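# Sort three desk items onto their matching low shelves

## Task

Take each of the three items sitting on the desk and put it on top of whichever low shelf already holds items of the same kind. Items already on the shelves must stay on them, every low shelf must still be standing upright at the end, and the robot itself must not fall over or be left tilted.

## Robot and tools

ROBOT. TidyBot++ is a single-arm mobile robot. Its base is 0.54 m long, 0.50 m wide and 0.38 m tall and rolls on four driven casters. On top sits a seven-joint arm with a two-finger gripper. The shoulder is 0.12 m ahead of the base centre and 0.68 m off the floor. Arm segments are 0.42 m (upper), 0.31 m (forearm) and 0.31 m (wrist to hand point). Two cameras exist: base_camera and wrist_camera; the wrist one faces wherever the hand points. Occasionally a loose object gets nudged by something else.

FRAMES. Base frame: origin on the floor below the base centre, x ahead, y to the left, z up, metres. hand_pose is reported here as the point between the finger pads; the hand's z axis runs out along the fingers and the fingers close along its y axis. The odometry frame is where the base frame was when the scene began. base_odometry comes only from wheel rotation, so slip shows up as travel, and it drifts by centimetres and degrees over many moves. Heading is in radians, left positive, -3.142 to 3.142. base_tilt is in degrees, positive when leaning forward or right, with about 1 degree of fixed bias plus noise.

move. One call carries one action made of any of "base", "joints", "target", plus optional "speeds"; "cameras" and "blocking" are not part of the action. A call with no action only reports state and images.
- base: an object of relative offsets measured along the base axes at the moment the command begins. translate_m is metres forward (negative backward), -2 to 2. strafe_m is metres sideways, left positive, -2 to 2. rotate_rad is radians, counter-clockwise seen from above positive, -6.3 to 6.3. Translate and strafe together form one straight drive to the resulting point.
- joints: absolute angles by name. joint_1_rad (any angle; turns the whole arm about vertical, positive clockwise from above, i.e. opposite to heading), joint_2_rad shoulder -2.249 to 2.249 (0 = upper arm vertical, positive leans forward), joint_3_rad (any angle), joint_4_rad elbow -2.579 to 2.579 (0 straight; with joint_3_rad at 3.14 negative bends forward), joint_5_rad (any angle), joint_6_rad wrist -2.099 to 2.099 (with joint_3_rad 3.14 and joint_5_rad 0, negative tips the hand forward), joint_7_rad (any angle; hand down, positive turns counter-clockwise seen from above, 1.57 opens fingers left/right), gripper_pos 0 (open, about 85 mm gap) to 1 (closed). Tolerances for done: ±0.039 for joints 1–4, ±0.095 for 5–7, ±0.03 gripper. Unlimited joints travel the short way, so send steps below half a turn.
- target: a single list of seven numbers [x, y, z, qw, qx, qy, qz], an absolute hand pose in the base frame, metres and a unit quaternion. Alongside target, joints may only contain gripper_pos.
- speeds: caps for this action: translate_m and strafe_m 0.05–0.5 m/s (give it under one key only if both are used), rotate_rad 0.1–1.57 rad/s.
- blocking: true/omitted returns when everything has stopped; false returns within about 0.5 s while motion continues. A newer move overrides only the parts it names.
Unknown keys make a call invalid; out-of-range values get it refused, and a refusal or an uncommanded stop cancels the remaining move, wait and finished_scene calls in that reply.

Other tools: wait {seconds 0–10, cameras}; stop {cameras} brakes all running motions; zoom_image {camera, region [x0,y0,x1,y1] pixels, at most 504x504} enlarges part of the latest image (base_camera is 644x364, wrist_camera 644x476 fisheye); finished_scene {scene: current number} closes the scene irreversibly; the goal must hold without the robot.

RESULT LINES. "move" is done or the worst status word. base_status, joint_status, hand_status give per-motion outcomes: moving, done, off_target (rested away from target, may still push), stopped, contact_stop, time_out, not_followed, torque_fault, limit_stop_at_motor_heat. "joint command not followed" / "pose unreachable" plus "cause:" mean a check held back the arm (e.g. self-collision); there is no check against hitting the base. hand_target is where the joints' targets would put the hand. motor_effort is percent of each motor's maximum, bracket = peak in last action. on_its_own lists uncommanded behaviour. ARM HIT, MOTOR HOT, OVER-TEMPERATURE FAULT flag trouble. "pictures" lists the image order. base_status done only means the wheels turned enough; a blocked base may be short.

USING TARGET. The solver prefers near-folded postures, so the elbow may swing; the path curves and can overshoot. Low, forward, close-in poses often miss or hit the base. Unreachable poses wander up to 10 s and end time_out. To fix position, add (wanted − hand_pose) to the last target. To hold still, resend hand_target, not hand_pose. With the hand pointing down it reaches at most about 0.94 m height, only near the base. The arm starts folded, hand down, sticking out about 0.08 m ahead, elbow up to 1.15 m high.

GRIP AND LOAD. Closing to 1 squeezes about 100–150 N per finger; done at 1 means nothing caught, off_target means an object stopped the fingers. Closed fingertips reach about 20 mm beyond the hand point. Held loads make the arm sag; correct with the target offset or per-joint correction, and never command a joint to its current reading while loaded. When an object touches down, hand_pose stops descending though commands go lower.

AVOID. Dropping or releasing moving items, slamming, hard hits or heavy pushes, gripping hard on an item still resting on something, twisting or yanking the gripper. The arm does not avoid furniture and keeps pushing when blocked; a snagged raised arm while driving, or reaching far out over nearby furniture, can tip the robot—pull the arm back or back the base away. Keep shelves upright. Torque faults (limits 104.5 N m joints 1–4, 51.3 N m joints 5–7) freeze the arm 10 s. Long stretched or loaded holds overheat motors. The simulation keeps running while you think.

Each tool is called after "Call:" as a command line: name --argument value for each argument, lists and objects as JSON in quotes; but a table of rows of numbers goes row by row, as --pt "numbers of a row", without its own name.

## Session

Call:
move --joints '{"joint_1_rad": -0.012, "joint_3_rad": 3.1416, "joint_5_rad": -0.03, "joint_6_rad": 0.45}' --cameras '["all"]'

Call:
move --base '{"rotate_rad": 1.57}' --cameras '["all"]'

Call:
move --base '{"rotate_rad": 1.57}' --cameras '["all"]'

Call:
move --base '{"rotate_rad": 1.57}' --cameras '["all"]'

Scene clock: 1.97 s.
move: done
base_odometry: x=+0.000 y=+0.000 heading=+0.000
base_tilt: forward=-0.5 right=+0.2
base_status: not commanded
joint_positions: joint_1_rad=+0.005 joint_2_rad=-0.378 joint_3_rad=+3.120 joint_4_rad=-2.550 joint_5_rad=+0.009 joint_6_rad=+0.404 joint_7_rad=+1.527 gripper_pos=+0.000
joint_status: all done
motor_effort: joint_1_rad=+1(2) joint_2_rad=-5(5) joint_3_rad=+1(2) joint_4_rad=+19(19) joint_5_rad=+0(1) joint_6_rad=+8(8) joint_7_rad=-1(1)
hand_pose: x=+0.5277 y=+0.0100 z=+0.8339 quat_wxyz=(-0.015, +0.773, -0.004, +0.634) (m; base frame)
hand_target: x=+0.5304 y=+0.0022 z=+0.8475 quat_wxyz=(-0.022, +0.758, -0.027, +0.651) (m; base frame)
hand_status: not commanded
pictures: base_camera, wrist_camera

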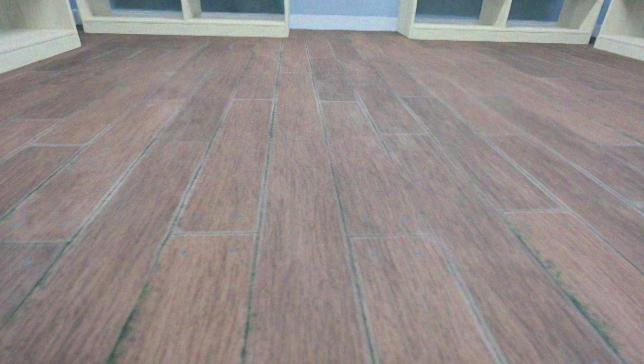

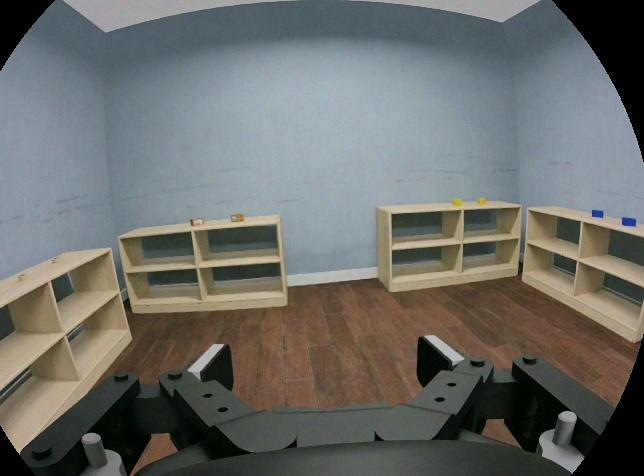

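Scene clock: 4.27 s.
move: done
base_odometry: x=+0.000 y=+0.000 heading=+1.569
base_tilt: forward=-0.5 right=+0.2
base_status: done
joint_positions: joint_1_rad=-0.001 joint_2_rad=-0.378 joint_3_rad=+3.126 joint_4_rad=-2.550 joint_5_rad=+0.007 joint_6_rad=+0.405 joint_7_rad=+1.527 gripper_pos=+0.000
joint_status: not commanded
motor_effort: joint_1_rad=+1(2) joint_2_rad=-5(6) joint_3_rad=+2(3) joint_4_rad=+19(19) joint_5_rad=+0(1) joint_6_rad=+8(8) joint_7_rad=-1(1)
hand_pose: x=+0.5278 y=+0.0097 z=+0.8342 quat_wxyz=(-0.016, +0.773, -0.006, +0.634) (m; base frame)
hand_target: x=+0.5304 y=+0.0022 z=+0.8475 quat_wxyz=(-0.022, +0.758, -0.027, +0.651) (m; base frame)
hand_status: not commanded
pictures: base_camera, wrist_camera

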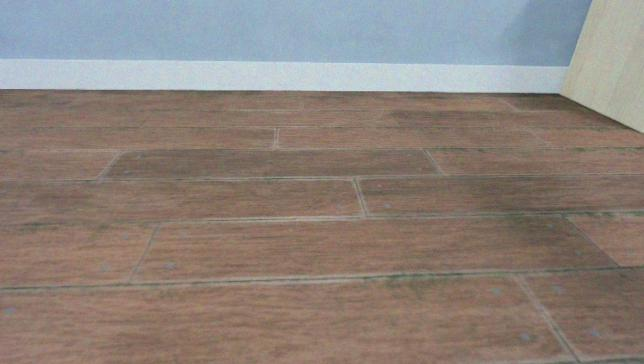

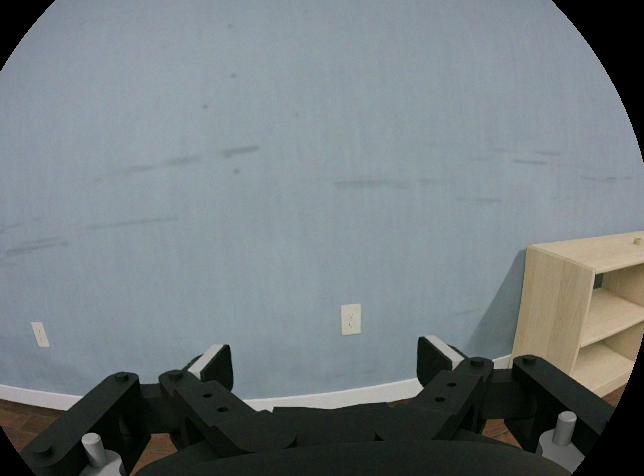

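Scene clock: 6.57 s.
move: done
base_odometry: x=+0.000 y=+0.000 heading=+3.139
base_tilt: forward=-0.5 right=+0.2
base_status: done
joint_positions: joint_1_rad=-0.003 joint_2_rad=-0.378 joint_3_rad=+3.128 joint_4_rad=-2.550 joint_5_rad=+0.006 joint_6_rad=+0.405 joint_7_rad=+1.527 gripper_pos=+0.000
joint_status: not commanded
motor_effort: joint_1_rad=+1(2) joint_2_rad=-5(6) joint_3_rad=+1(3) joint_4_rad=+19(19) joint_5_rad=+0(1) joint_6_rad=+7(8) joint_7_rad=-1(1)
hand_pose: x=+0.5279 y=+0.0095 z=+0.8343 quat_wxyz=(-0.016, +0.773, -0.006, +0.634) (m; base frame)
hand_target: x=+0.5304 y=+0.0022 z=+0.8475 quat_wxyz=(-0.022, +0.758, -0.027, +0.651) (m; base frame)
hand_status: not commanded
pictures: base_camera, wrist_camera

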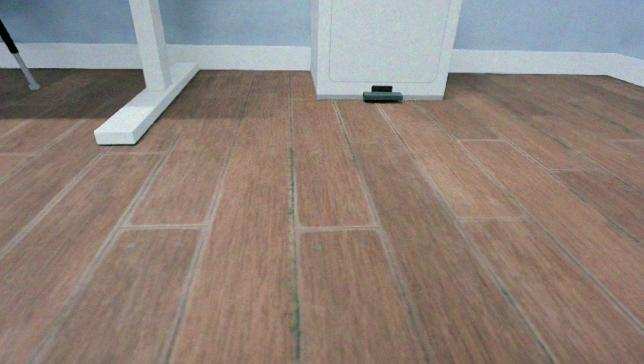

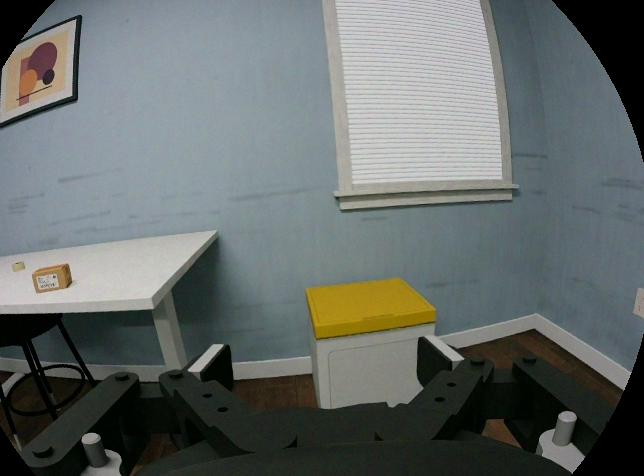

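Scene clock: 8.87 s.
move: done
base_odometry: x=+0.000 y=+0.000 heading=-1.575
base_tilt: forward=-0.5 right=+0.2
base_status: done
joint_positions: joint_1_rad=-0.005 joint_2_rad=-0.378 joint_3_rad=+3.129 joint_4_rad=-2.550 joint_5_rad=+0.006 joint_6_rad=+0.406 joint_7_rad=+1.527 gripper_pos=+0.000
joint_status: not commanded
motor_effort: joint_1_rad=+0(2) joint_2_rad=-4(6) joint_3_rad=+1(3) joint_4_rad=+19(19) joint_5_rad=+0(1) joint_6_rad=+7(8) joint_7_rad=-1(1)
hand_pose: x=+0.5279 y=+0.0095 z=+0.8344 quat_wxyz=(-0.017, +0.773, -0.007, +0.634) (m; base frame)
hand_target: x=+0.5304 y=+0.0022 z=+0.8475 quat_wxyz=(-0.022, +0.758, -0.027, +0.651) (m; base frame)
hand_status: not commanded
pictures: base_camera, wrist_camera

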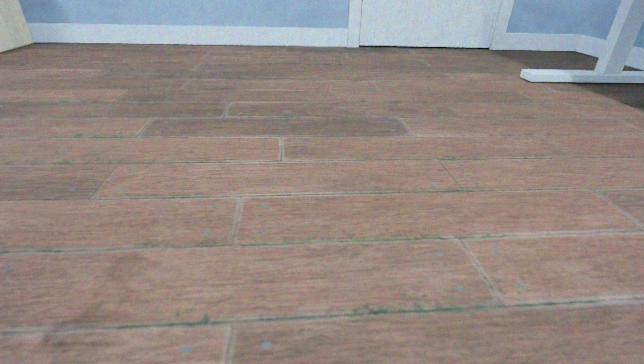

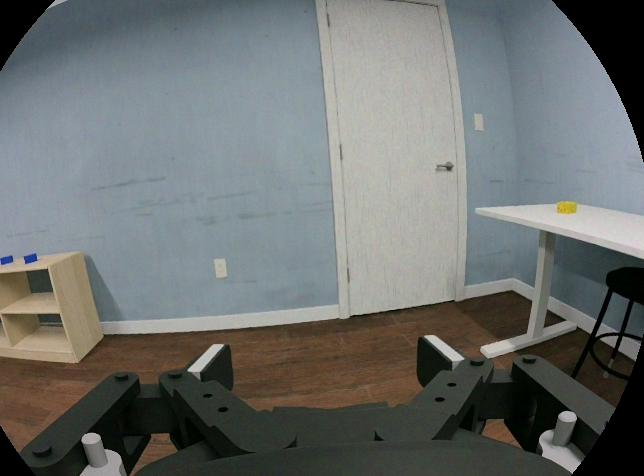

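Call:
move --joints '{"joint_4_rad": -1.4, "joint_6_rad": -2.0}' --cameras '[]'

Call:
move --joints '{"joint_2_rad": 0.538, "joint_4_rad": -0.632, "joint_6_rad": -2.004}' --base '{"translate_m": 0.515, "strafe_m": -0.04, "rotate_rad": -1.485}' --cameras '["all"]'

Scene clock: 30.27 s.
move: done
base_odometry: x=+0.000 y=+0.000 heading=-1.575
base_tilt: forward=-0.5 right=+0.2
base_status: not commanded
joint_positions: joint_1_rad=-0.005 joint_2_rad=-0.378 joint_3_rad=+3.129 joint_4_rad=-1.416 joint_5_rad=+0.006 joint_6_rad=-1.957 joint_7_rad=+1.527 gripper_pos=+0.000
joint_status: all done
motor_effort: joint_1_rad=+1(1) joint_2_rad=-1(7) joint_3_rad=+1(2) joint_4_rad=+15(21) joint_5_rad=+0(0) joint_6_rad=+0(8) joint_7_rad=-1(1)
hand_pose: x=+0.2797 y=+0.0035 z=+0.9245 quat_wxyz=(+0.003, +0.997, -0.015, +0.073) (m; base frame)
hand_target: x=+0.2688 y=+0.0116 z=+0.9279 quat_wxyz=(-0.015, +0.998, -0.009, +0.059) (m; base frame)
hand_status: not commanded
pictures: none
No camera images: "cameras" was empty.

Scene clock: 32.83 s.
move: done
base_odometry: x=-0.042 y=-0.515 heading=-3.061
base_tilt: forward=-0.5 right=+0.2
base_status: done
joint_positions: joint_1_rad=-0.010 joint_2_rad=+0.529 joint_3_rad=+3.130 joint_4_rad=-0.650 joint_5_rad=+0.002 joint_6_rad=-1.967 joint_7_rad=+1.527 gripper_pos=+0.000
joint_status: all done
motor_effort: joint_1_rad=+1(3) joint_2_rad=-34(37) joint_3_rad=+1(3) joint_4_rad=+15(17) joint_5_rad=+0(1) joint_6_rad=-1(2) joint_7_rad=-1(1)
hand_pose: x=+0.6204 y=+0.0094 z=+0.8536 quat_wxyz=(-0.002, +1.000, -0.013, -0.002) (m; base frame)
hand_target: x=+0.6138 y=+0.0158 z=+0.8548 quat_wxyz=(-0.013, +1.000, -0.010, -0.017) (m; base frame)
hand_status: not commanded
pictures: base_camera, wrist_camera

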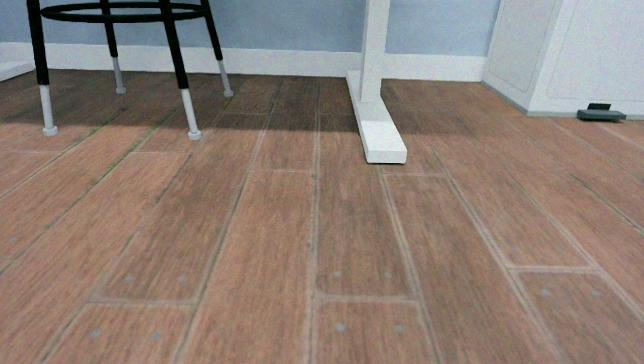

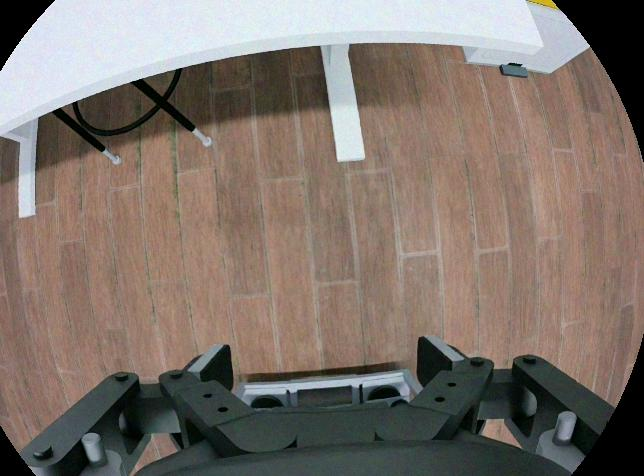

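Call:
move --base '{"translate_m": 0.25}' --cameras '["wrist_camera"]'

Scene clock: 61.80 s.
move: done
base_odometry: x=-0.292 y=-0.535 heading=-3.060
base_tilt: forward=-0.5 right=+0.2
base_status: done
joint_positions: joint_1_rad=-0.010 joint_2_rad=+0.536 joint_3_rad=+3.130 joint_4_rad=-0.648 joint_5_rad=+0.002 joint_6_rad=-1.968 joint_7_rad=+1.527 gripper_pos=+0.000
joint_status: not commanded
motor_effort: joint_1_rad=+1(2) joint_2_rad=-34(37) joint_3_rad=+0(1) joint_4_rad=+16(16) joint_5_rad=+0(1) joint_6_rad=-1(2) joint_7_rad=-1(1)
hand_pose: x=+0.6215 y=+0.0095 z=+0.8510 quat_wxyz=(-0.002, +1.000, -0.013, -0.005) (m; base frame)
hand_target: x=+0.6138 y=+0.0158 z=+0.8548 quat_wxyz=(-0.013, +1.000, -0.010, -0.017) (m; base frame)
hand_status: not commanded
pictures: wrist_camera

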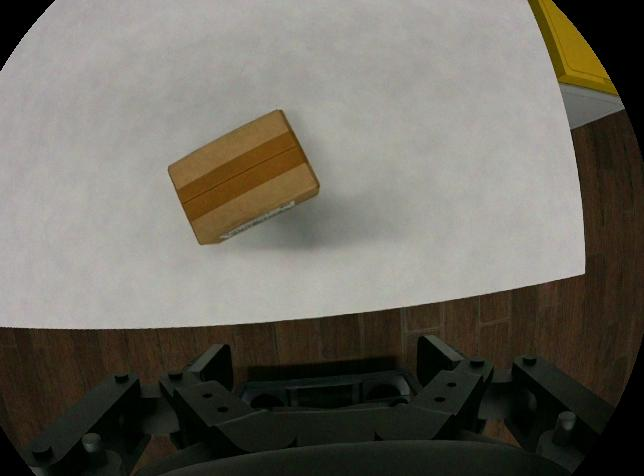

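Call:
move --base '{"translate_m": 0.102, "strafe_m": 0.047}' --joints '{"joint_2_rad": 0.492, "joint_4_rad": -0.813, "joint_6_rad": -1.799, "joint_7_rad": 0.35}' --cameras '["wrist_camera"]'

Scene clock: 79.63 s.
move: done
base_odometry: x=-0.390 y=-0.590 heading=-3.061
base_tilt: forward=-0.5 right=+0.2
base_status: done
joint_positions: joint_1_rad=-0.010 joint_2_rad=+0.505 joint_3_rad=+3.131 joint_4_rad=-0.799 joint_5_rad=+0.002 joint_6_rad=-1.840 joint_7_rad=+0.397 gripper_pos=+0.000
joint_status: all done
motor_effort: joint_1_rad=+1(3) joint_2_rad=-33(37) joint_3_rad=+0(1) joint_4_rad=+16(17) joint_5_rad=+0(1) joint_6_rad=-1(2) joint_7_rad=-1(2)
hand_pose: x=+0.6249 y=+0.0102 z=+0.8215 quat_wxyz=(-0.001, +0.838, -0.546, -0.002) (m; base frame)
hand_target: x=+0.6326 y=+0.0166 z=+0.8243 quat_wxyz=(-0.023, +0.825, -0.565, +0.007) (m; base frame)
hand_status: not commanded
pictures: wrist_camera

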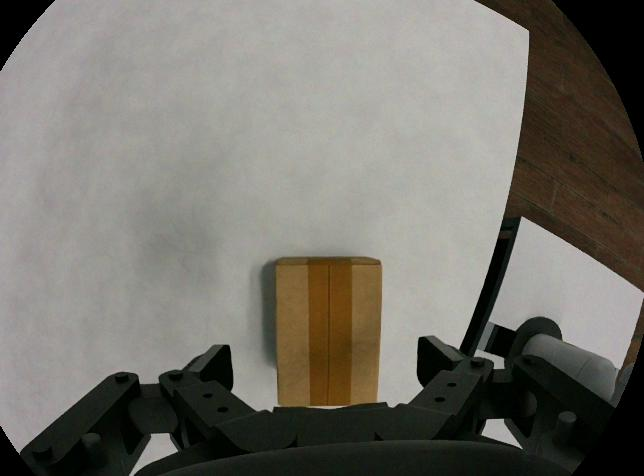

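Call:
move --joints '{"joint_2_rad": 0.472, "joint_4_rad": -0.914, "joint_6_rad": -1.718}' --cameras '[]'

Call:
move --joints '{"joint_2_rad": 0.463, "joint_4_rad": -0.998, "joint_6_rad": -1.642}' --cameras '[]'

Call:
move --joints '{"joint_2_rad": 0.457, "joint_4_rad": -1.071, "joint_6_rad": -1.574}' --cameras '[]'

Call:
move --joints '{"gripper_pos": 0.42}' --cameras '["wrist_camera"]'

Scene clock: 88.43 s.
move: done
base_odometry: x=-0.390 y=-0.590 heading=-3.061
base_tilt: forward=-0.5 right=+0.2
base_status: not commanded
joint_positions: joint_1_rad=-0.010 joint_2_rad=+0.485 joint_3_rad=+3.131 joint_4_rad=-0.899 joint_5_rad=+0.002 joint_6_rad=-1.761 joint_7_rad=+0.397 gripper_pos=+0.000
joint_status: all done
motor_effort: joint_1_rad=+1(1) joint_2_rad=-33(35) joint_3_rad=+0(1) joint_4_rad=+16(17) joint_5_rad=+0(0) joint_6_rad=-1(2) joint_7_rad=-1(1)
hand_pose: x=+0.6228 y=+0.0104 z=+0.8009 quat_wxyz=(+0.000, +0.838, -0.546, -0.003) (m; base frame)
hand_target: x=+0.6308 y=+0.0167 z=+0.8034 quat_wxyz=(-0.023, +0.824, -0.566, +0.007) (m; base frame)
hand_status: not commanded
pictures: none
No camera images: "cameras" was empty.

Scene clock: 89.30 s.
move: done
base_odometry: x=-0.390 y=-0.590 heading=-3.061
base_tilt: forward=-0.5 right=+0.2
base_status: not commanded
joint_positions: joint_1_rad=-0.010 joint_2_rad=+0.474 joint_3_rad=+3.131 joint_4_rad=-0.985 joint_5_rad=+0.002 joint_6_rad=-1.685 joint_7_rad=+0.397 gripper_pos=+0.000
joint_status: all done
motor_effort: joint_1_rad=+1(1) joint_2_rad=-33(35) joint_3_rad=+0(1) joint_4_rad=+16(17) joint_5_rad=+0(0) joint_6_rad=-1(1) joint_7_rad=-1(1)
hand_pose: x=+0.6227 y=+0.0105 z=+0.7801 quat_wxyz=(-0.001, +0.838, -0.546, -0.002) (m; base frame)
hand_target: x=+0.6312 y=+0.0168 z=+0.7818 quat_wxyz=(-0.023, +0.823, -0.567, +0.007) (m; base frame)
hand_status: not commanded
pictures: none
No camera images: "cameras" was empty.

Scene clock: 90.13 s.
move: done
base_odometry: x=-0.390 y=-0.590 heading=-3.061
base_tilt: forward=-0.5 right=+0.2
base_status: not commanded
joint_positions: joint_1_rad=-0.010 joint_2_rad=+0.467 joint_3_rad=+3.131 joint_4_rad=-1.058 joint_5_rad=+0.002 joint_6_rad=-1.616 joint_7_rad=+0.397 gripper_pos=+0.000
joint_status: all done
motor_effort: joint_1_rad=+1(1) joint_2_rad=-33(35) joint_3_rad=+1(1) joint_4_rad=+17(18) joint_5_rad=+0(0) joint_6_rad=-1(2) joint_7_rad=+0(1)
hand_pose: x=+0.6224 y=+0.0106 z=+0.7604 quat_wxyz=(-0.001, +0.838, -0.546, -0.001) (m; base frame)
hand_target: x=+0.6309 y=+0.0168 z=+0.7619 quat_wxyz=(-0.024, +0.823, -0.568, +0.007) (m; base frame)
hand_status: not commanded
pictures: none
No camera images: "cameras" was empty.

Scene clock: 90.90 s.
move: off_target
base_odometry: x=-0.390 y=-0.590 heading=-3.061
base_tilt: forward=-0.5 right=+0.2
base_status: not commanded
joint_positions: joint_1_rad=-0.010 joint_2_rad=+0.464 joint_3_rad=+3.131 joint_4_rad=-1.060 joint_5_rad=+0.002 joint_6_rad=-1.614 joint_7_rad=+0.397 gripper_pos=+0.350
joint_status: gripper_pos off_target (ended at +0.350, target +0.420)
motor_effort: joint_1_rad=+1(1) joint_2_rad=-33(34) joint_3_rad=+1(1) joint_4_rad=+17(17) joint_5_rad=+0(1) joint_6_rad=-1(1) joint_7_rad=+0(1)
hand_pose: x=+0.6221 y=+0.0106 z=+0.7612 quat_wxyz=(-0.002, +0.838, -0.546, +0.000) (m; base frame)
hand_target: x=+0.6309 y=+0.0168 z=+0.7619 quat_wxyz=(-0.024, +0.823, -0.568, +0.007) (m; base frame)
hand_status: not commanded
pictures: wrist_camera

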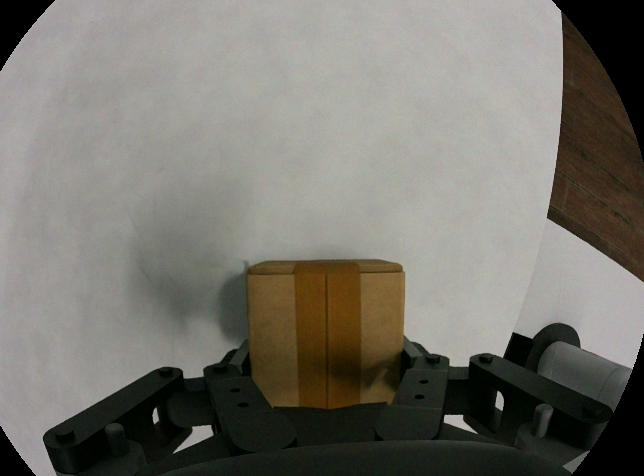

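Call:
move --joints '{"joint_2_rad": 0.49, "joint_4_rad": -0.883, "joint_6_rad": -1.802, "gripper_pos": 0.48}' --cameras '[]'

Call:
move --joints '{"joint_2_rad": 0.538, "joint_4_rad": -0.632, "joint_6_rad": -2.004}' --base '{"translate_m": -0.6}' --cameras '["wrist_camera"]'

Call:
move --base '{"translate_m": -1.611, "strafe_m": -0.748, "rotate_rad": -3.132}' --joints '{"joint_7_rad": -0.045}' --cameras '["all"]'

Scene clock: 141.77 s.
move: off_target
base_odometry: x=-0.390 y=-0.590 heading=-3.061
base_tilt: forward=-0.5 right=+0.2
base_status: not commanded
joint_positions: joint_1_rad=-0.010 joint_2_rad=+0.473 joint_3_rad=+3.131 joint_4_rad=-0.901 joint_5_rad=+0.002 joint_6_rad=-1.760 joint_7_rad=+0.397 gripper_pos=+0.350
joint_status: gripper_pos off_target (ended at +0.350, target +0.480); the others done
motor_effort: joint_1_rad=+1(1) joint_2_rad=-34(35) joint_3_rad=+1(1) joint_4_rad=+17(18) joint_5_rad=+0(0) joint_6_rad=-1(2) joint_7_rad=-1(1)
hand_pose: x=+0.6213 y=+0.0104 z=+0.8065 quat_wxyz=(-0.004, +0.838, -0.546, +0.002) (m; base frame)
hand_target: x=+0.6147 y=+0.0164 z=+0.8039 quat_wxyz=(-0.002, +0.824, -0.565, -0.022) (m; base frame)
hand_status: not commanded
pictures: none
No camera images: "cameras" was empty.

Scene clock: 144.33 s.
move: done
base_odometry: x=+0.209 y=-0.542 heading=-3.061
base_tilt: forward=-0.5 right=+0.2
base_status: done
joint_positions: joint_1_rad=-0.010 joint_2_rad=+0.526 joint_3_rad=+3.131 joint_4_rad=-0.650 joint_5_rad=+0.001 joint_6_rad=-1.967 joint_7_rad=+0.397 gripper_pos=+0.350
joint_status: all done
motor_effort: joint_1_rad=+1(2) joint_2_rad=-35(38) joint_3_rad=+0(2) joint_4_rad=+16(18) joint_5_rad=+0(1) joint_6_rad=-1(2) joint_7_rad=-1(1)
hand_pose: x=+0.6199 y=+0.0098 z=+0.8551 quat_wxyz=(-0.001, +0.838, -0.546, -0.002) (m; base frame)
hand_target: x=+0.6138 y=+0.0158 z=+0.8548 quat_wxyz=(-0.002, +0.826, -0.563, -0.021) (m; base frame)
hand_status: not commanded
pictures: wrist_camera

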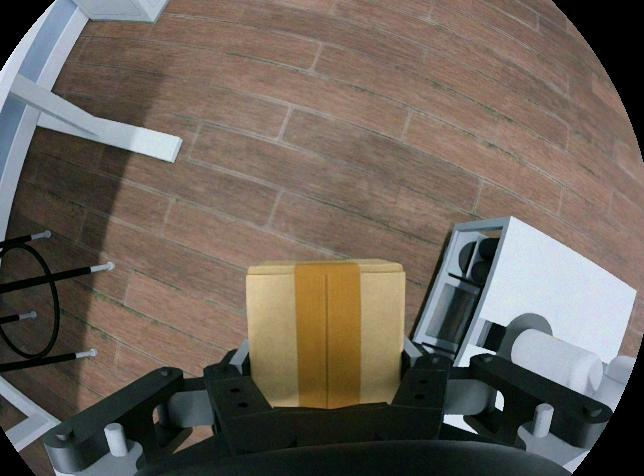

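Scene clock: 149.83 s.
move: done
base_odometry: x=+1.754 y=+0.333 heading=+0.090
base_tilt: forward=-0.5 right=+0.2
base_status: done
joint_positions: joint_1_rad=-0.007 joint_2_rad=+0.540 joint_3_rad=+3.132 joint_4_rad=-0.649 joint_5_rad=-0.004 joint_6_rad=-1.969 joint_7_rad=+0.000 gripper_pos=+0.350
joint_status: all done
motor_effort: joint_1_rad=+1(6) joint_2_rad=-34(38) joint_3_rad=+0(3) joint_4_rad=+16(16) joint_5_rad=+0(2) joint_6_rad=-1(2) joint_7_rad=+0(1)
hand_pose: x=+0.6216 y=+0.0089 z=+0.8485 quat_wxyz=(+0.003, +0.713, -0.701, -0.009) (m; base frame)
hand_target: x=+0.6138 y=+0.0158 z=+0.8548 quat_wxyz=(+0.002, +0.700, -0.714, -0.021) (m; base frame)
hand_status: not commanded
pictures: base_camera, wrist_camera

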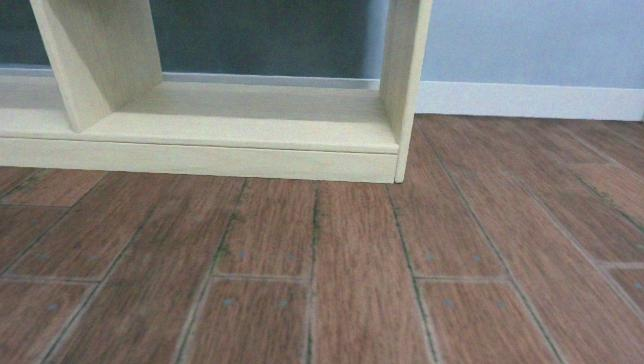

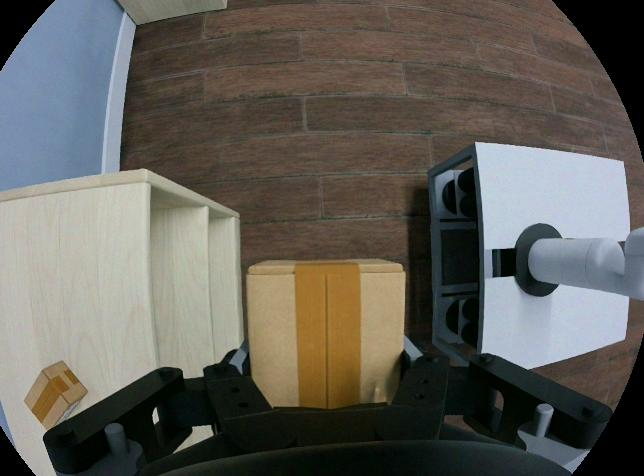

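Call:
move --base '{"translate_m": 0.35}' --cameras '[]'

Call:
move --joints '{"joint_2_rad": 0.457, "joint_4_rad": -1.132, "joint_6_rad": -1.514}' --cameras '["wrist_camera"]'

Call:
move --joints '{"joint_2_rad": 0.49, "joint_4_rad": -1.325, "joint_6_rad": -1.300}' --cameras '[]'

Call:
move --joints '{"joint_2_rad": 0.505, "joint_4_rad": -1.355, "joint_6_rad": -1.262}' --cameras '[]'

Call:
move --joints '{"joint_2_rad": 0.511, "joint_4_rad": -1.366, "joint_6_rad": -1.247}' --cameras '["wrist_camera"]'

Scene clock: 170.77 s.
move: done
base_odometry: x=+2.103 y=+0.365 heading=+0.091
base_tilt: forward=-0.5 right=+0.2
base_status: done
joint_positions: joint_1_rad=-0.007 joint_2_rad=+0.544 joint_3_rad=+3.132 joint_4_rad=-0.649 joint_5_rad=-0.004 joint_6_rad=-1.970 joint_7_rad=+0.000 gripper_pos=+0.350
joint_status: not commanded
motor_effort: joint_1_rad=+1(2) joint_2_rad=-35(38) joint_3_rad=+1(1) joint_4_rad=+16(16) joint_5_rad=+0(1) joint_6_rad=-1(2) joint_7_rad=-1(1)
hand_pose: x=+0.6220 y=+0.0089 z=+0.8469 quat_wxyz=(+0.005, +0.713, -0.701, -0.010) (m; base frame)
hand_target: x=+0.6138 y=+0.0158 z=+0.8548 quat_wxyz=(+0.002, +0.700, -0.714, -0.021) (m; base frame)
hand_status: not commanded
pictures: none
No camera images: "cameras" was empty.

Scene clock: 172.80 s.
move: done
base_odometry: x=+2.103 y=+0.365 heading=+0.091
base_tilt: forward=-0.5 right=+0.2
base_status: not commanded
joint_positions: joint_1_rad=-0.007 joint_2_rad=+0.476 joint_3_rad=+3.132 joint_4_rad=-1.119 joint_5_rad=-0.004 joint_6_rad=-1.557 joint_7_rad=+0.000 gripper_pos=+0.350
joint_status: all done
motor_effort: joint_1_rad=+1(1) joint_2_rad=-34(36) joint_3_rad=+0(1) joint_4_rad=+17(18) joint_5_rad=+0(1) joint_6_rad=-1(2) joint_7_rad=-1(1)
hand_pose: x=+0.6228 y=+0.0097 z=+0.7371 quat_wxyz=(+0.001, +0.712, -0.702, -0.006) (m; base frame)
hand_target: x=+0.6308 y=+0.0168 z=+0.7428 quat_wxyz=(-0.024, +0.695, -0.719, +0.002) (m; base frame)
hand_status: not commanded
pictures: wrist_camera

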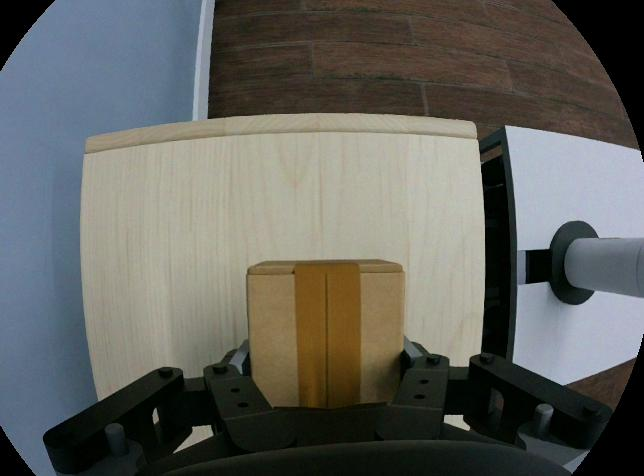

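Scene clock: 174.27 s.
move: done
base_odometry: x=+2.103 y=+0.365 heading=+0.091
base_tilt: forward=-0.5 right=+0.2
base_status: not commanded
joint_positions: joint_1_rad=-0.007 joint_2_rad=+0.483 joint_3_rad=+3.132 joint_4_rad=-1.314 joint_5_rad=-0.004 joint_6_rad=-1.343 joint_7_rad=+0.000 gripper_pos=+0.350
joint_status: all done
motor_effort: joint_1_rad=+1(1) joint_2_rad=-34(35) joint_3_rad=+1(2) joint_4_rad=+16(18) joint_5_rad=+0(0) joint_6_rad=-1(2) joint_7_rad=-1(1)
hand_pose: x=+0.6212 y=+0.0099 z=+0.6727 quat_wxyz=(-0.003, +0.712, -0.702, -0.002) (m; base frame)
hand_target: x=+0.6302 y=+0.0165 z=+0.6660 quat_wxyz=(-0.020, +0.692, -0.721, -0.001) (m; base frame)
hand_status: not commanded
pictures: none
No camera images: "cameras" was empty.

Scene clock: 175.03 s.
move: done
base_odometry: x=+2.103 y=+0.365 heading=+0.091
base_tilt: forward=-0.4 right=+0.2
base_status: not commanded
joint_positions: joint_1_rad=-0.007 joint_2_rad=+0.493 joint_3_rad=+3.132 joint_4_rad=-1.345 joint_5_rad=-0.004 joint_6_rad=-1.300 joint_7_rad=+0.000 gripper_pos=+0.350
joint_status: all done
motor_effort: joint_1_rad=+0(1) joint_2_rad=-34(35) joint_3_rad=+1(1) joint_4_rad=+16(18) joint_5_rad=+0(0) joint_6_rad=-1(1) joint_7_rad=-1(1)
hand_pose: x=+0.6224 y=+0.0100 z=+0.6582 quat_wxyz=(-0.004, +0.712, -0.702, -0.002) (m; base frame)
hand_target: x=+0.6298 y=+0.0164 z=+0.6493 quat_wxyz=(-0.017, +0.692, -0.722, -0.004) (m; base frame)
hand_status: not commanded
pictures: none
No camera images: "cameras" was empty.

Scene clock: 175.57 s.
move: done
base_odometry: x=+2.103 y=+0.365 heading=+0.091
base_tilt: forward=-0.5 right=+0.2
base_status: not commanded
joint_positions: joint_1_rad=-0.007 joint_2_rad=+0.496 joint_3_rad=+3.132 joint_4_rad=-1.355 joint_5_rad=-0.004 joint_6_rad=-1.285 joint_7_rad=+0.000 gripper_pos=+0.350
joint_status: all done
motor_effort: joint_1_rad=+1(1) joint_2_rad=-34(35) joint_3_rad=+1(1) joint_4_rad=+16(17) joint_5_rad=+0(0) joint_6_rad=-1(1) joint_7_rad=-1(1)
hand_pose: x=+0.6231 y=+0.0100 z=+0.6539 quat_wxyz=(-0.005, +0.712, -0.702, -0.001) (m; base frame)
hand_target: x=+0.6299 y=+0.0163 z=+0.6430 quat_wxyz=(-0.016, +0.692, -0.722, -0.004) (m; base frame)
hand_status: not commanded
pictures: wrist_camera

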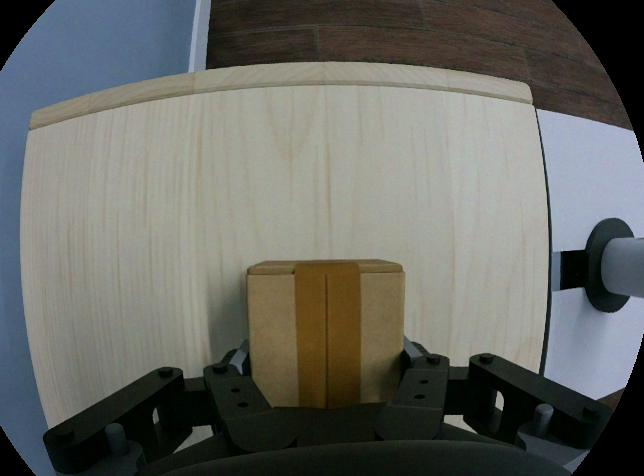

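Call:
move --joints '{"joint_2_rad": 0.515, "joint_4_rad": -1.378, "joint_6_rad": -1.232}' --cameras '[]'

Call:
move --joints '{"joint_2_rad": 0.508, "joint_4_rad": -1.368, "joint_6_rad": -1.246}' --cameras '[]'

Call:
move --joints '{"gripper_pos": 0.0}' --cameras '["wrist_camera"]'

Scene clock: 182.17 s.
move: done
base_odometry: x=+2.103 y=+0.365 heading=+0.091
base_tilt: forward=-0.5 right=+0.2
base_status: not commanded
joint_positions: joint_1_rad=-0.007 joint_2_rad=+0.496 joint_3_rad=+3.132 joint_4_rad=-1.363 joint_5_rad=-0.004 joint_6_rad=-1.272 joint_7_rad=+0.000 gripper_pos=+0.350
joint_status: all done
motor_effort: joint_1_rad=+1(1) joint_2_rad=-30(34) joint_3_rad=+1(1) joint_4_rad=+14(17) joint_5_rad=+0(0) joint_6_rad=+0(1) joint_7_rad=-1(1)
hand_pose: x=+0.6238 y=+0.0100 z=+0.6514 quat_wxyz=(-0.007, +0.712, -0.702, +0.001) (m; base frame)
hand_target: x=+0.6295 y=+0.0163 z=+0.6373 quat_wxyz=(-0.016, +0.692, -0.722, -0.005) (m; base frame)
hand_status: not commanded
pictures: none
No camera images: "cameras" was empty.

Scene clock: 182.63 s.
move: done
base_odometry: x=+2.103 y=+0.365 heading=+0.091
base_tilt: forward=-0.5 right=+0.2
base_status: not commanded
joint_positions: joint_1_rad=-0.007 joint_2_rad=+0.496 joint_3_rad=+3.132 joint_4_rad=-1.363 joint_5_rad=-0.004 joint_6_rad=-1.272 joint_7_rad=+0.000 gripper_pos=+0.350
joint_status: all done
motor_effort: joint_1_rad=+1(1) joint_2_rad=-32(32) joint_3_rad=+0(1) joint_4_rad=+15(16) joint_5_rad=+0(0) joint_6_rad=-1(1) joint_7_rad=-1(1)
hand_pose: x=+0.6238 y=+0.0100 z=+0.6515 quat_wxyz=(-0.007, +0.712, -0.702, +0.001) (m; base frame)
hand_target: x=+0.6295 y=+0.0163 z=+0.6439 quat_wxyz=(-0.017, +0.692, -0.722, -0.004) (m; base frame)
hand_status: not commanded
pictures: none
No camera images: "cameras" was empty.

Scene clock: 183.43 s.
move: done
base_odometry: x=+2.103 y=+0.365 heading=+0.091
base_tilt: forward=-0.5 right=+0.2
base_status: not commanded
joint_positions: joint_1_rad=-0.007 joint_2_rad=+0.496 joint_3_rad=+3.132 joint_4_rad=-1.363 joint_5_rad=-0.004 joint_6_rad=-1.272 joint_7_rad=+0.000 gripper_pos=+0.000
joint_status: all done
motor_effort: joint_1_rad=+1(1) joint_2_rad=-33(34) joint_3_rad=+0(1) joint_4_rad=+16(16) joint_5_rad=+0(1) joint_6_rad=-1(1) joint_7_rad=-1(1)
hand_pose: x=+0.6238 y=+0.0100 z=+0.6515 quat_wxyz=(-0.007, +0.712, -0.702, +0.001) (m; base frame)
hand_target: x=+0.6295 y=+0.0163 z=+0.6439 quat_wxyz=(-0.017, +0.692, -0.722, -0.004) (m; base frame)
hand_status: not commanded
pictures: wrist_camera

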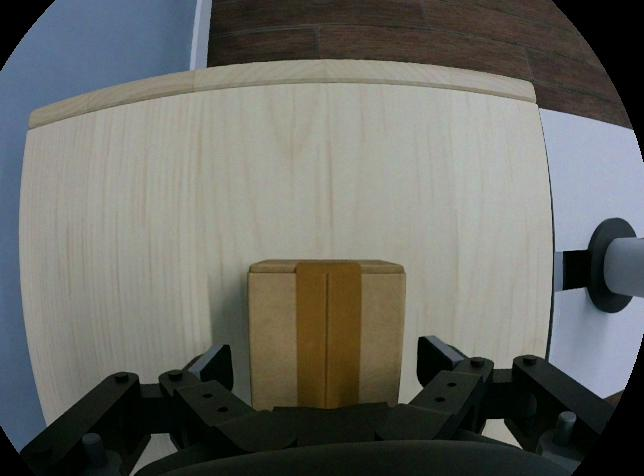

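Call:
move --joints '{"joint_2_rad": 0.468, "joint_4_rad": -1.218, "joint_6_rad": -1.474}' --cameras '[]'

Call:
move --joints '{"joint_2_rad": 0.538, "joint_4_rad": -0.632, "joint_6_rad": -2.004}' --cameras '["wrist_camera"]'

Call:
move --base '{"translate_m": -0.6, "strafe_m": -0.2}' --joints '{"joint_7_rad": 1.615}' --cameras '[]'

Call:
move --base '{"translate_m": -1.883, "strafe_m": -0.824, "rotate_rad": 3.132}' --cameras '["all"]'

Scene clock: 213.40 s.
move: done
base_odometry: x=+2.103 y=+0.365 heading=+0.091
base_tilt: forward=-0.5 right=+0.2
base_status: not commanded
joint_positions: joint_1_rad=-0.007 joint_2_rad=+0.472 joint_3_rad=+3.132 joint_4_rad=-1.231 joint_5_rad=-0.004 joint_6_rad=-1.431 joint_7_rad=+0.000 gripper_pos=+0.000
joint_status: all done
motor_effort: joint_1_rad=+1(1) joint_2_rad=-32(35) joint_3_rad=+0(1) joint_4_rad=+16(17) joint_5_rad=+0(0) joint_6_rad=-1(2) joint_7_rad=-1(1)
hand_pose: x=+0.6239 y=+0.0099 z=+0.7040 quat_wxyz=(-0.005, +0.712, -0.702, +0.000) (m; base frame)
hand_target: x=+0.6152 y=+0.0166 z=+0.7101 quat_wxyz=(-0.004, +0.694, -0.720, -0.017) (m; base frame)
hand_status: not commanded
pictures: none
No camera images: "cameras" was empty.

Scene clock: 215.53 s.
move: done
base_odometry: x=+2.103 y=+0.365 heading=+0.091
base_tilt: forward=-0.5 right=+0.2
base_status: not commanded
joint_positions: joint_1_rad=-0.007 joint_2_rad=+0.516 joint_3_rad=+3.132 joint_4_rad=-0.649 joint_5_rad=-0.004 joint_6_rad=-1.961 joint_7_rad=+0.000 gripper_pos=+0.000
joint_status: all done
motor_effort: joint_1_rad=+1(1) joint_2_rad=-33(34) joint_3_rad=+1(1) joint_4_rad=+15(18) joint_5_rad=+0(0) joint_6_rad=-1(2) joint_7_rad=-1(1)
hand_pose: x=+0.6201 y=+0.0089 z=+0.8607 quat_wxyz=(-0.008, +0.713, -0.701, +0.003) (m; base frame)
hand_target: x=+0.6138 y=+0.0158 z=+0.8548 quat_wxyz=(+0.002, +0.700, -0.714, -0.021) (m; base frame)
hand_status: not commanded
pictures: wrist_camera

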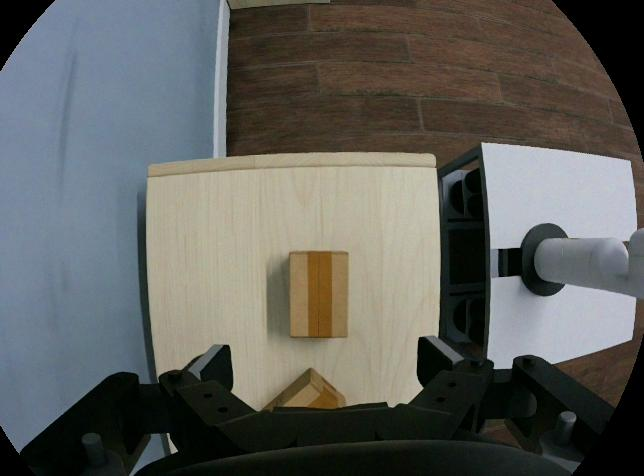

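Scene clock: 218.10 s.
move: done
base_odometry: x=+1.523 y=+0.111 heading=+0.091
base_tilt: forward=-0.5 right=+0.2
base_status: done
joint_positions: joint_1_rad=-0.010 joint_2_rad=+0.528 joint_3_rad=+3.132 joint_4_rad=-0.648 joint_5_rad=-0.004 joint_6_rad=-1.968 joint_7_rad=+1.570 gripper_pos=+0.000
joint_status: all done
motor_effort: joint_1_rad=+1(3) joint_2_rad=-33(36) joint_3_rad=+0(2) joint_4_rad=+15(16) joint_5_rad=+0(1) joint_6_rad=-1(2) joint_7_rad=-1(1)
hand_pose: x=+0.6203 y=+0.0106 z=+0.8550 quat_wxyz=(-0.004, +1.000, +0.009, -0.001) (m; base frame)
hand_target: x=+0.6138 y=+0.0158 z=+0.8548 quat_wxyz=(-0.014, +0.999, +0.034, -0.016) (m; base frame)
hand_status: not commanded
pictures: none
No camera images: "cameras" was empty.

Scene clock: 224.10 s.
move: done
base_odometry: x=-0.277 y=-0.880 heading=-3.059
base_tilt: forward=-0.4 right=+0.2
base_status: done
joint_positions: joint_1_rad=-0.011 joint_2_rad=+0.535 joint_3_rad=+3.133 joint_4_rad=-0.647 joint_5_rad=-0.004 joint_6_rad=-1.970 joint_7_rad=+1.570 gripper_pos=+0.000
joint_status: not commanded
motor_effort: joint_1_rad=+1(5) joint_2_rad=-34(38) joint_3_rad=+0(2) joint_4_rad=+15(16) joint_5_rad=+0(1) joint_6_rad=-1(2) joint_7_rad=-1(1)
hand_pose: x=+0.6210 y=+0.0114 z=+0.8519 quat_wxyz=(-0.004, +1.000, +0.010, -0.005) (m; base frame)
hand_target: x=+0.6138 y=+0.0158 z=+0.8548 quat_wxyz=(-0.014, +0.999, +0.034, -0.016) (m; base frame)
hand_status: not commanded
pictures: base_camera, wrist_camera

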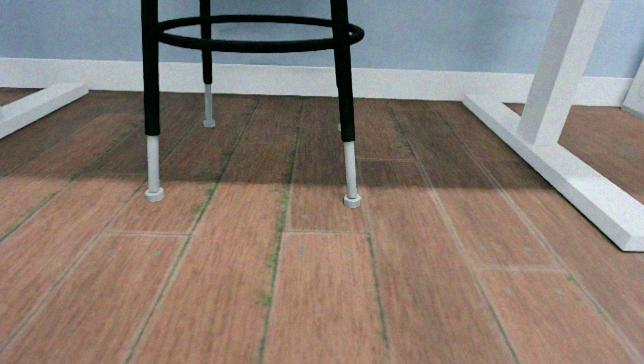

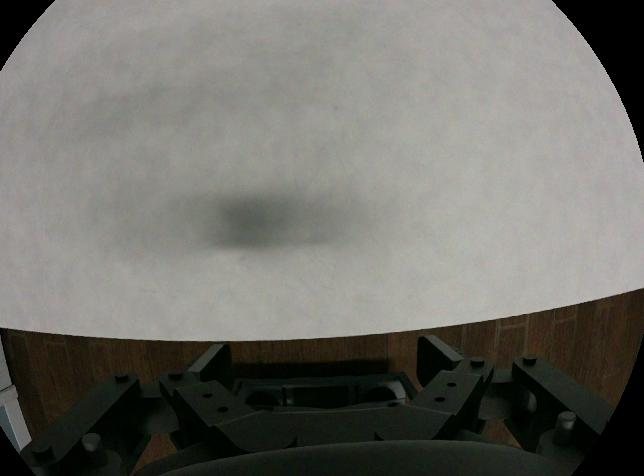

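Call:
move --base '{"translate_m": 0.2}' --cameras '["wrist_camera"]'

Scene clock: 230.23 s.
move: done
base_odometry: x=-0.477 y=-0.897 heading=-3.058
base_tilt: forward=-0.5 right=+0.2
base_status: done
joint_positions: joint_1_rad=-0.011 joint_2_rad=+0.539 joint_3_rad=+3.133 joint_4_rad=-0.646 joint_5_rad=-0.004 joint_6_rad=-1.970 joint_7_rad=+1.570 gripper_pos=+0.000
joint_status: not commanded
motor_effort: joint_1_rad=+1(2) joint_2_rad=-34(37) joint_3_rad=+1(2) joint_4_rad=+15(16) joint_5_rad=+0(1) joint_6_rad=-1(2) joint_7_rad=+0(1)
hand_pose: x=+0.6216 y=+0.0114 z=+0.8500 quat_wxyz=(-0.004, +1.000, +0.010, -0.007) (m; base frame)
hand_target: x=+0.6138 y=+0.0158 z=+0.8548 quat_wxyz=(-0.014, +0.999, +0.034, -0.016) (m; base frame)
hand_status: not commanded
pictures: wrist_camera

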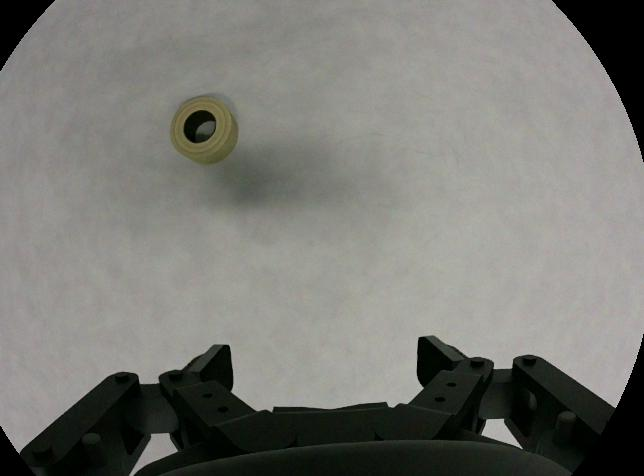

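Call:
move --base '{"translate_m": 0.0925, "strafe_m": 0.09}' --joints '{"joint_2_rad": 0.642, "joint_4_rad": -0.615, "joint_6_rad": -1.851}' --cameras '["wrist_camera"]'

Scene clock: 242.80 s.
move: done
base_odometry: x=-0.562 y=-0.994 heading=-3.059
base_tilt: forward=-0.5 right=+0.2
base_status: done
joint_positions: joint_1_rad=-0.018 joint_2_rad=+0.643 joint_3_rad=+3.133 joint_4_rad=-0.628 joint_5_rad=-0.004 joint_6_rad=-1.881 joint_7_rad=+1.570 gripper_pos=+0.000
joint_status: all done
motor_effort: joint_1_rad=+1(4) joint_2_rad=-38(43) joint_3_rad=+1(2) joint_4_rad=+16(17) joint_5_rad=+0(1) joint_6_rad=-1(2) joint_7_rad=-1(1)
hand_pose: x=+0.6682 y=+0.0156 z=+0.8000 quat_wxyz=(-0.005, +1.000, +0.012, -0.005) (m; base frame)
hand_target: x=+0.6802 y=+0.0171 z=+0.8048 quat_wxyz=(-0.014, +0.999, +0.032, +0.017) (m; base frame)
hand_status: not commanded
pictures: wrist_camera

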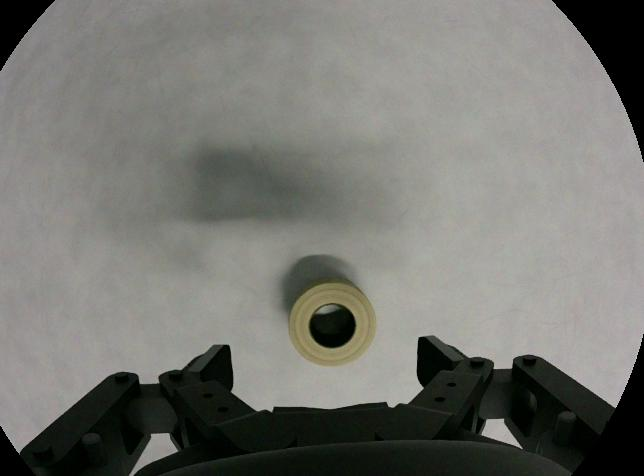

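Call:
move --joints '{"joint_2_rad": 0.624, "joint_4_rad": -0.716, "joint_6_rad": -1.768}' --cameras '[]'

Call:
move --joints '{"joint_2_rad": 0.606, "joint_4_rad": -0.823, "joint_6_rad": -1.677}' --cameras '[]'

Call:
move --joints '{"gripper_pos": 0.58}' --cameras '["wrist_camera"]'

Scene clock: 254.27 s.
move: done
base_odometry: x=-0.562 y=-0.994 heading=-3.059
base_tilt: forward=-0.5 right=+0.2
base_status: not commanded
joint_positions: joint_1_rad=-0.018 joint_2_rad=+0.634 joint_3_rad=+3.133 joint_4_rad=-0.703 joint_5_rad=-0.004 joint_6_rad=-1.810 joint_7_rad=+1.570 gripper_pos=+0.000
joint_status: all done
motor_effort: joint_1_rad=+1(1) joint_2_rad=-38(39) joint_3_rad=+0(1) joint_4_rad=+16(17) joint_5_rad=+0(0) joint_6_rad=-1(1) joint_7_rad=+0(1)
hand_pose: x=+0.6720 y=+0.0159 z=+0.7821 quat_wxyz=(-0.005, +1.000, +0.012, -0.003) (m; base frame)
hand_target: x=+0.6811 y=+0.0173 z=+0.7842 quat_wxyz=(-0.014, +0.999, +0.031, +0.017) (m; base frame)
hand_status: not commanded
pictures: none
No camera images: "cameras" was empty.

Scene clock: 255.20 s.
move: done
base_odometry: x=-0.562 y=-0.994 heading=-3.059
base_tilt: forward=-0.5 right=+0.2
base_status: not commanded
joint_positions: joint_1_rad=-0.018 joint_2_rad=+0.618 joint_3_rad=+3.133 joint_4_rad=-0.809 joint_5_rad=-0.004 joint_6_rad=-1.721 joint_7_rad=+1.570 gripper_pos=+0.000
joint_status: all done
motor_effort: joint_1_rad=+1(2) joint_2_rad=-37(39) joint_3_rad=+1(1) joint_4_rad=+16(17) joint_5_rad=+0(0) joint_6_rad=-1(1) joint_7_rad=-1(1)
hand_pose: x=+0.6719 y=+0.0161 z=+0.7586 quat_wxyz=(-0.005, +1.000, +0.012, -0.003) (m; base frame)
hand_target: x=+0.6807 y=+0.0174 z=+0.7611 quat_wxyz=(-0.015, +0.999, +0.030, +0.018) (m; base frame)
hand_status: not commanded
pictures: none
No camera images: "cameras" was empty.

Scene clock: 256.07 s.
move: off_target
base_odometry: x=-0.562 y=-0.994 heading=-3.059
base_tilt: forward=-0.5 right=+0.2
base_status: not commanded
joint_positions: joint_1_rad=-0.018 joint_2_rad=+0.612 joint_3_rad=+3.133 joint_4_rad=-0.810 joint_5_rad=-0.004 joint_6_rad=-1.718 joint_7_rad=+1.570 gripper_pos=+0.526
joint_status: gripper_pos off_target (ended at +0.526, target +0.580)
motor_effort: joint_1_rad=+0(1) joint_2_rad=-37(38) joint_3_rad=+1(1) joint_4_rad=+17(17) joint_5_rad=+0(0) joint_6_rad=-1(1) joint_7_rad=+0(1)
hand_pose: x=+0.6717 y=+0.0161 z=+0.7614 quat_wxyz=(-0.005, +1.000, +0.012, +0.000) (m; base frame)
hand_target: x=+0.6807 y=+0.0174 z=+0.7611 quat_wxyz=(-0.015, +0.999, +0.030, +0.018) (m; base frame)
hand_status: not commanded
pictures: wrist_camera

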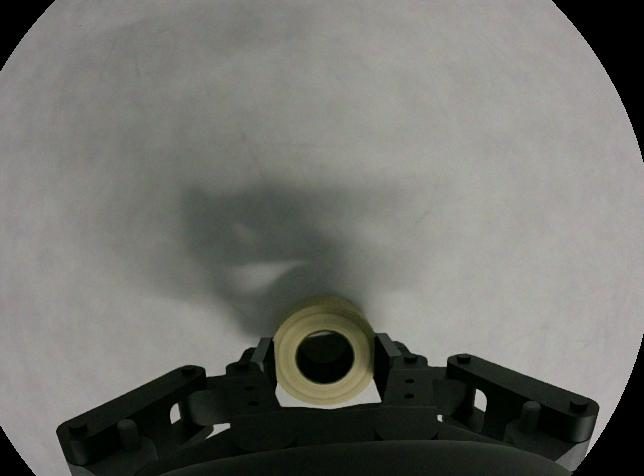

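Call:
move --joints '{"joint_2_rad": 0.665, "joint_4_rad": -0.585, "joint_6_rad": -1.93, "gripper_pos": 0.62}' --cameras '[]'

Call:
move --base '{"translate_m": -0.4}' --joints '{"joint_2_rad": 0.538, "joint_4_rad": -0.632, "joint_6_rad": -2.004}' --cameras '["wrist_camera"]'

Call:
move --base '{"translate_m": -1.525, "strafe_m": -1.27, "rotate_rad": -1.564}' --cameras '["all"]'

Scene clock: 272.27 s.
move: off_target
base_odometry: x=-0.562 y=-0.994 heading=-3.059
base_tilt: forward=-0.5 right=+0.2
base_status: not commanded
joint_positions: joint_1_rad=-0.018 joint_2_rad=+0.643 joint_3_rad=+3.133 joint_4_rad=-0.602 joint_5_rad=-0.004 joint_6_rad=-1.887 joint_7_rad=+1.570 gripper_pos=+0.526
joint_status: gripper_pos off_target (ended at +0.526, target +0.620); the others done
motor_effort: joint_1_rad=+1(1) joint_2_rad=-38(39) joint_3_rad=+1(1) joint_4_rad=+16(17) joint_5_rad=+0(0) joint_6_rad=-1(2) joint_7_rad=-1(1)
hand_pose: x=+0.6719 y=+0.0157 z=+0.8082 quat_wxyz=(-0.005, +1.000, +0.012, +0.005) (m; base frame)
hand_target: x=+0.6648 y=+0.0166 z=+0.8011 quat_wxyz=(-0.014, +0.999, +0.033, -0.019) (m; base frame)
hand_status: not commanded
pictures: none
No camera images: "cameras" was empty.

Scene clock: 274.43 s.
move: done
base_odometry: x=-0.163 y=-0.961 heading=-3.059
base_tilt: forward=-0.5 right=+0.2
base_status: done
joint_positions: joint_1_rad=-0.016 joint_2_rad=+0.537 joint_3_rad=+3.133 joint_4_rad=-0.620 joint_5_rad=-0.004 joint_6_rad=-1.968 joint_7_rad=+1.570 gripper_pos=+0.526
joint_status: all done
motor_effort: joint_1_rad=+1(3) joint_2_rad=-34(42) joint_3_rad=+0(1) joint_4_rad=+15(17) joint_5_rad=+0(0) joint_6_rad=-1(2) joint_7_rad=-1(1)
hand_pose: x=+0.6271 y=+0.0140 z=+0.8584 quat_wxyz=(-0.004, +1.000, +0.012, +0.008) (m; base frame)
hand_target: x=+0.6138 y=+0.0158 z=+0.8548 quat_wxyz=(-0.014, +0.999, +0.034, -0.016) (m; base frame)
hand_status: not commanded
pictures: wrist_camera

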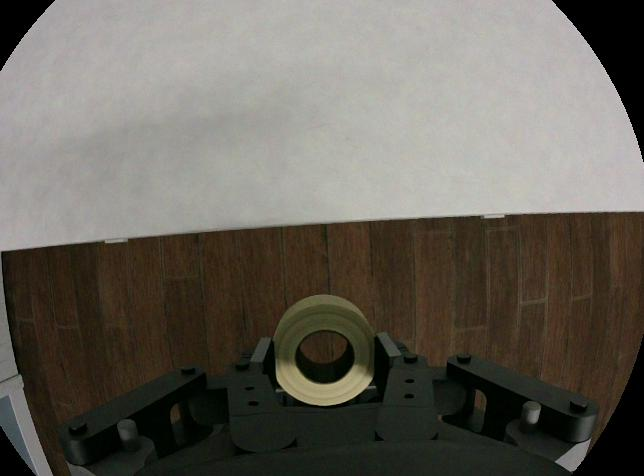

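Scene clock: 279.40 s.
move: done
base_odometry: x=+1.253 y=+0.430 heading=+1.659
base_tilt: forward=-0.5 right=+0.2
base_status: done
joint_positions: joint_1_rad=-0.011 joint_2_rad=+0.538 joint_3_rad=+3.133 joint_4_rad=-0.620 joint_5_rad=-0.007 joint_6_rad=-1.969 joint_7_rad=+1.570 gripper_pos=+0.526
joint_status: not commanded
motor_effort: joint_1_rad=+1(7) joint_2_rad=-34(37) joint_3_rad=+0(3) joint_4_rad=+15(16) joint_5_rad=+0(2) joint_6_rad=-1(2) joint_7_rad=-1(1)
hand_pose: x=+0.6268 y=+0.0120 z=+0.8580 quat_wxyz=(-0.005, +1.000, +0.010, +0.007) (m; base frame)
hand_target: x=+0.6138 y=+0.0158 z=+0.8548 quat_wxyz=(-0.014, +0.999, +0.034, -0.016) (m; base frame)
hand_status: not commanded
pictures: base_camera, wrist_camera

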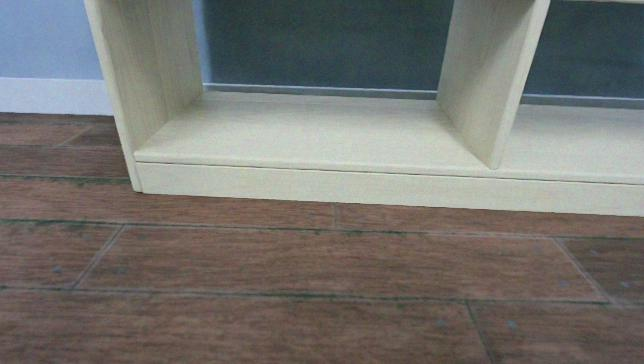

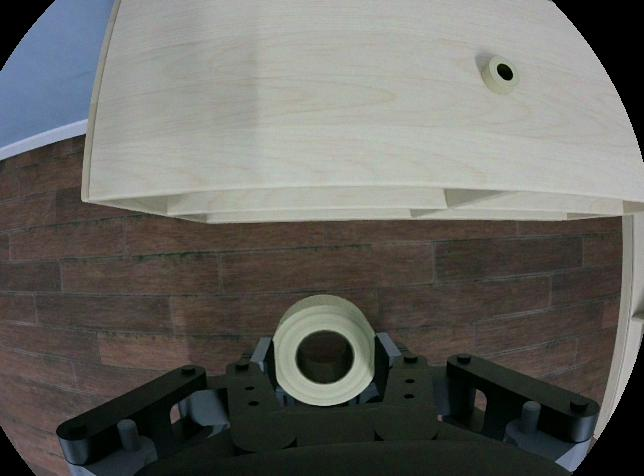

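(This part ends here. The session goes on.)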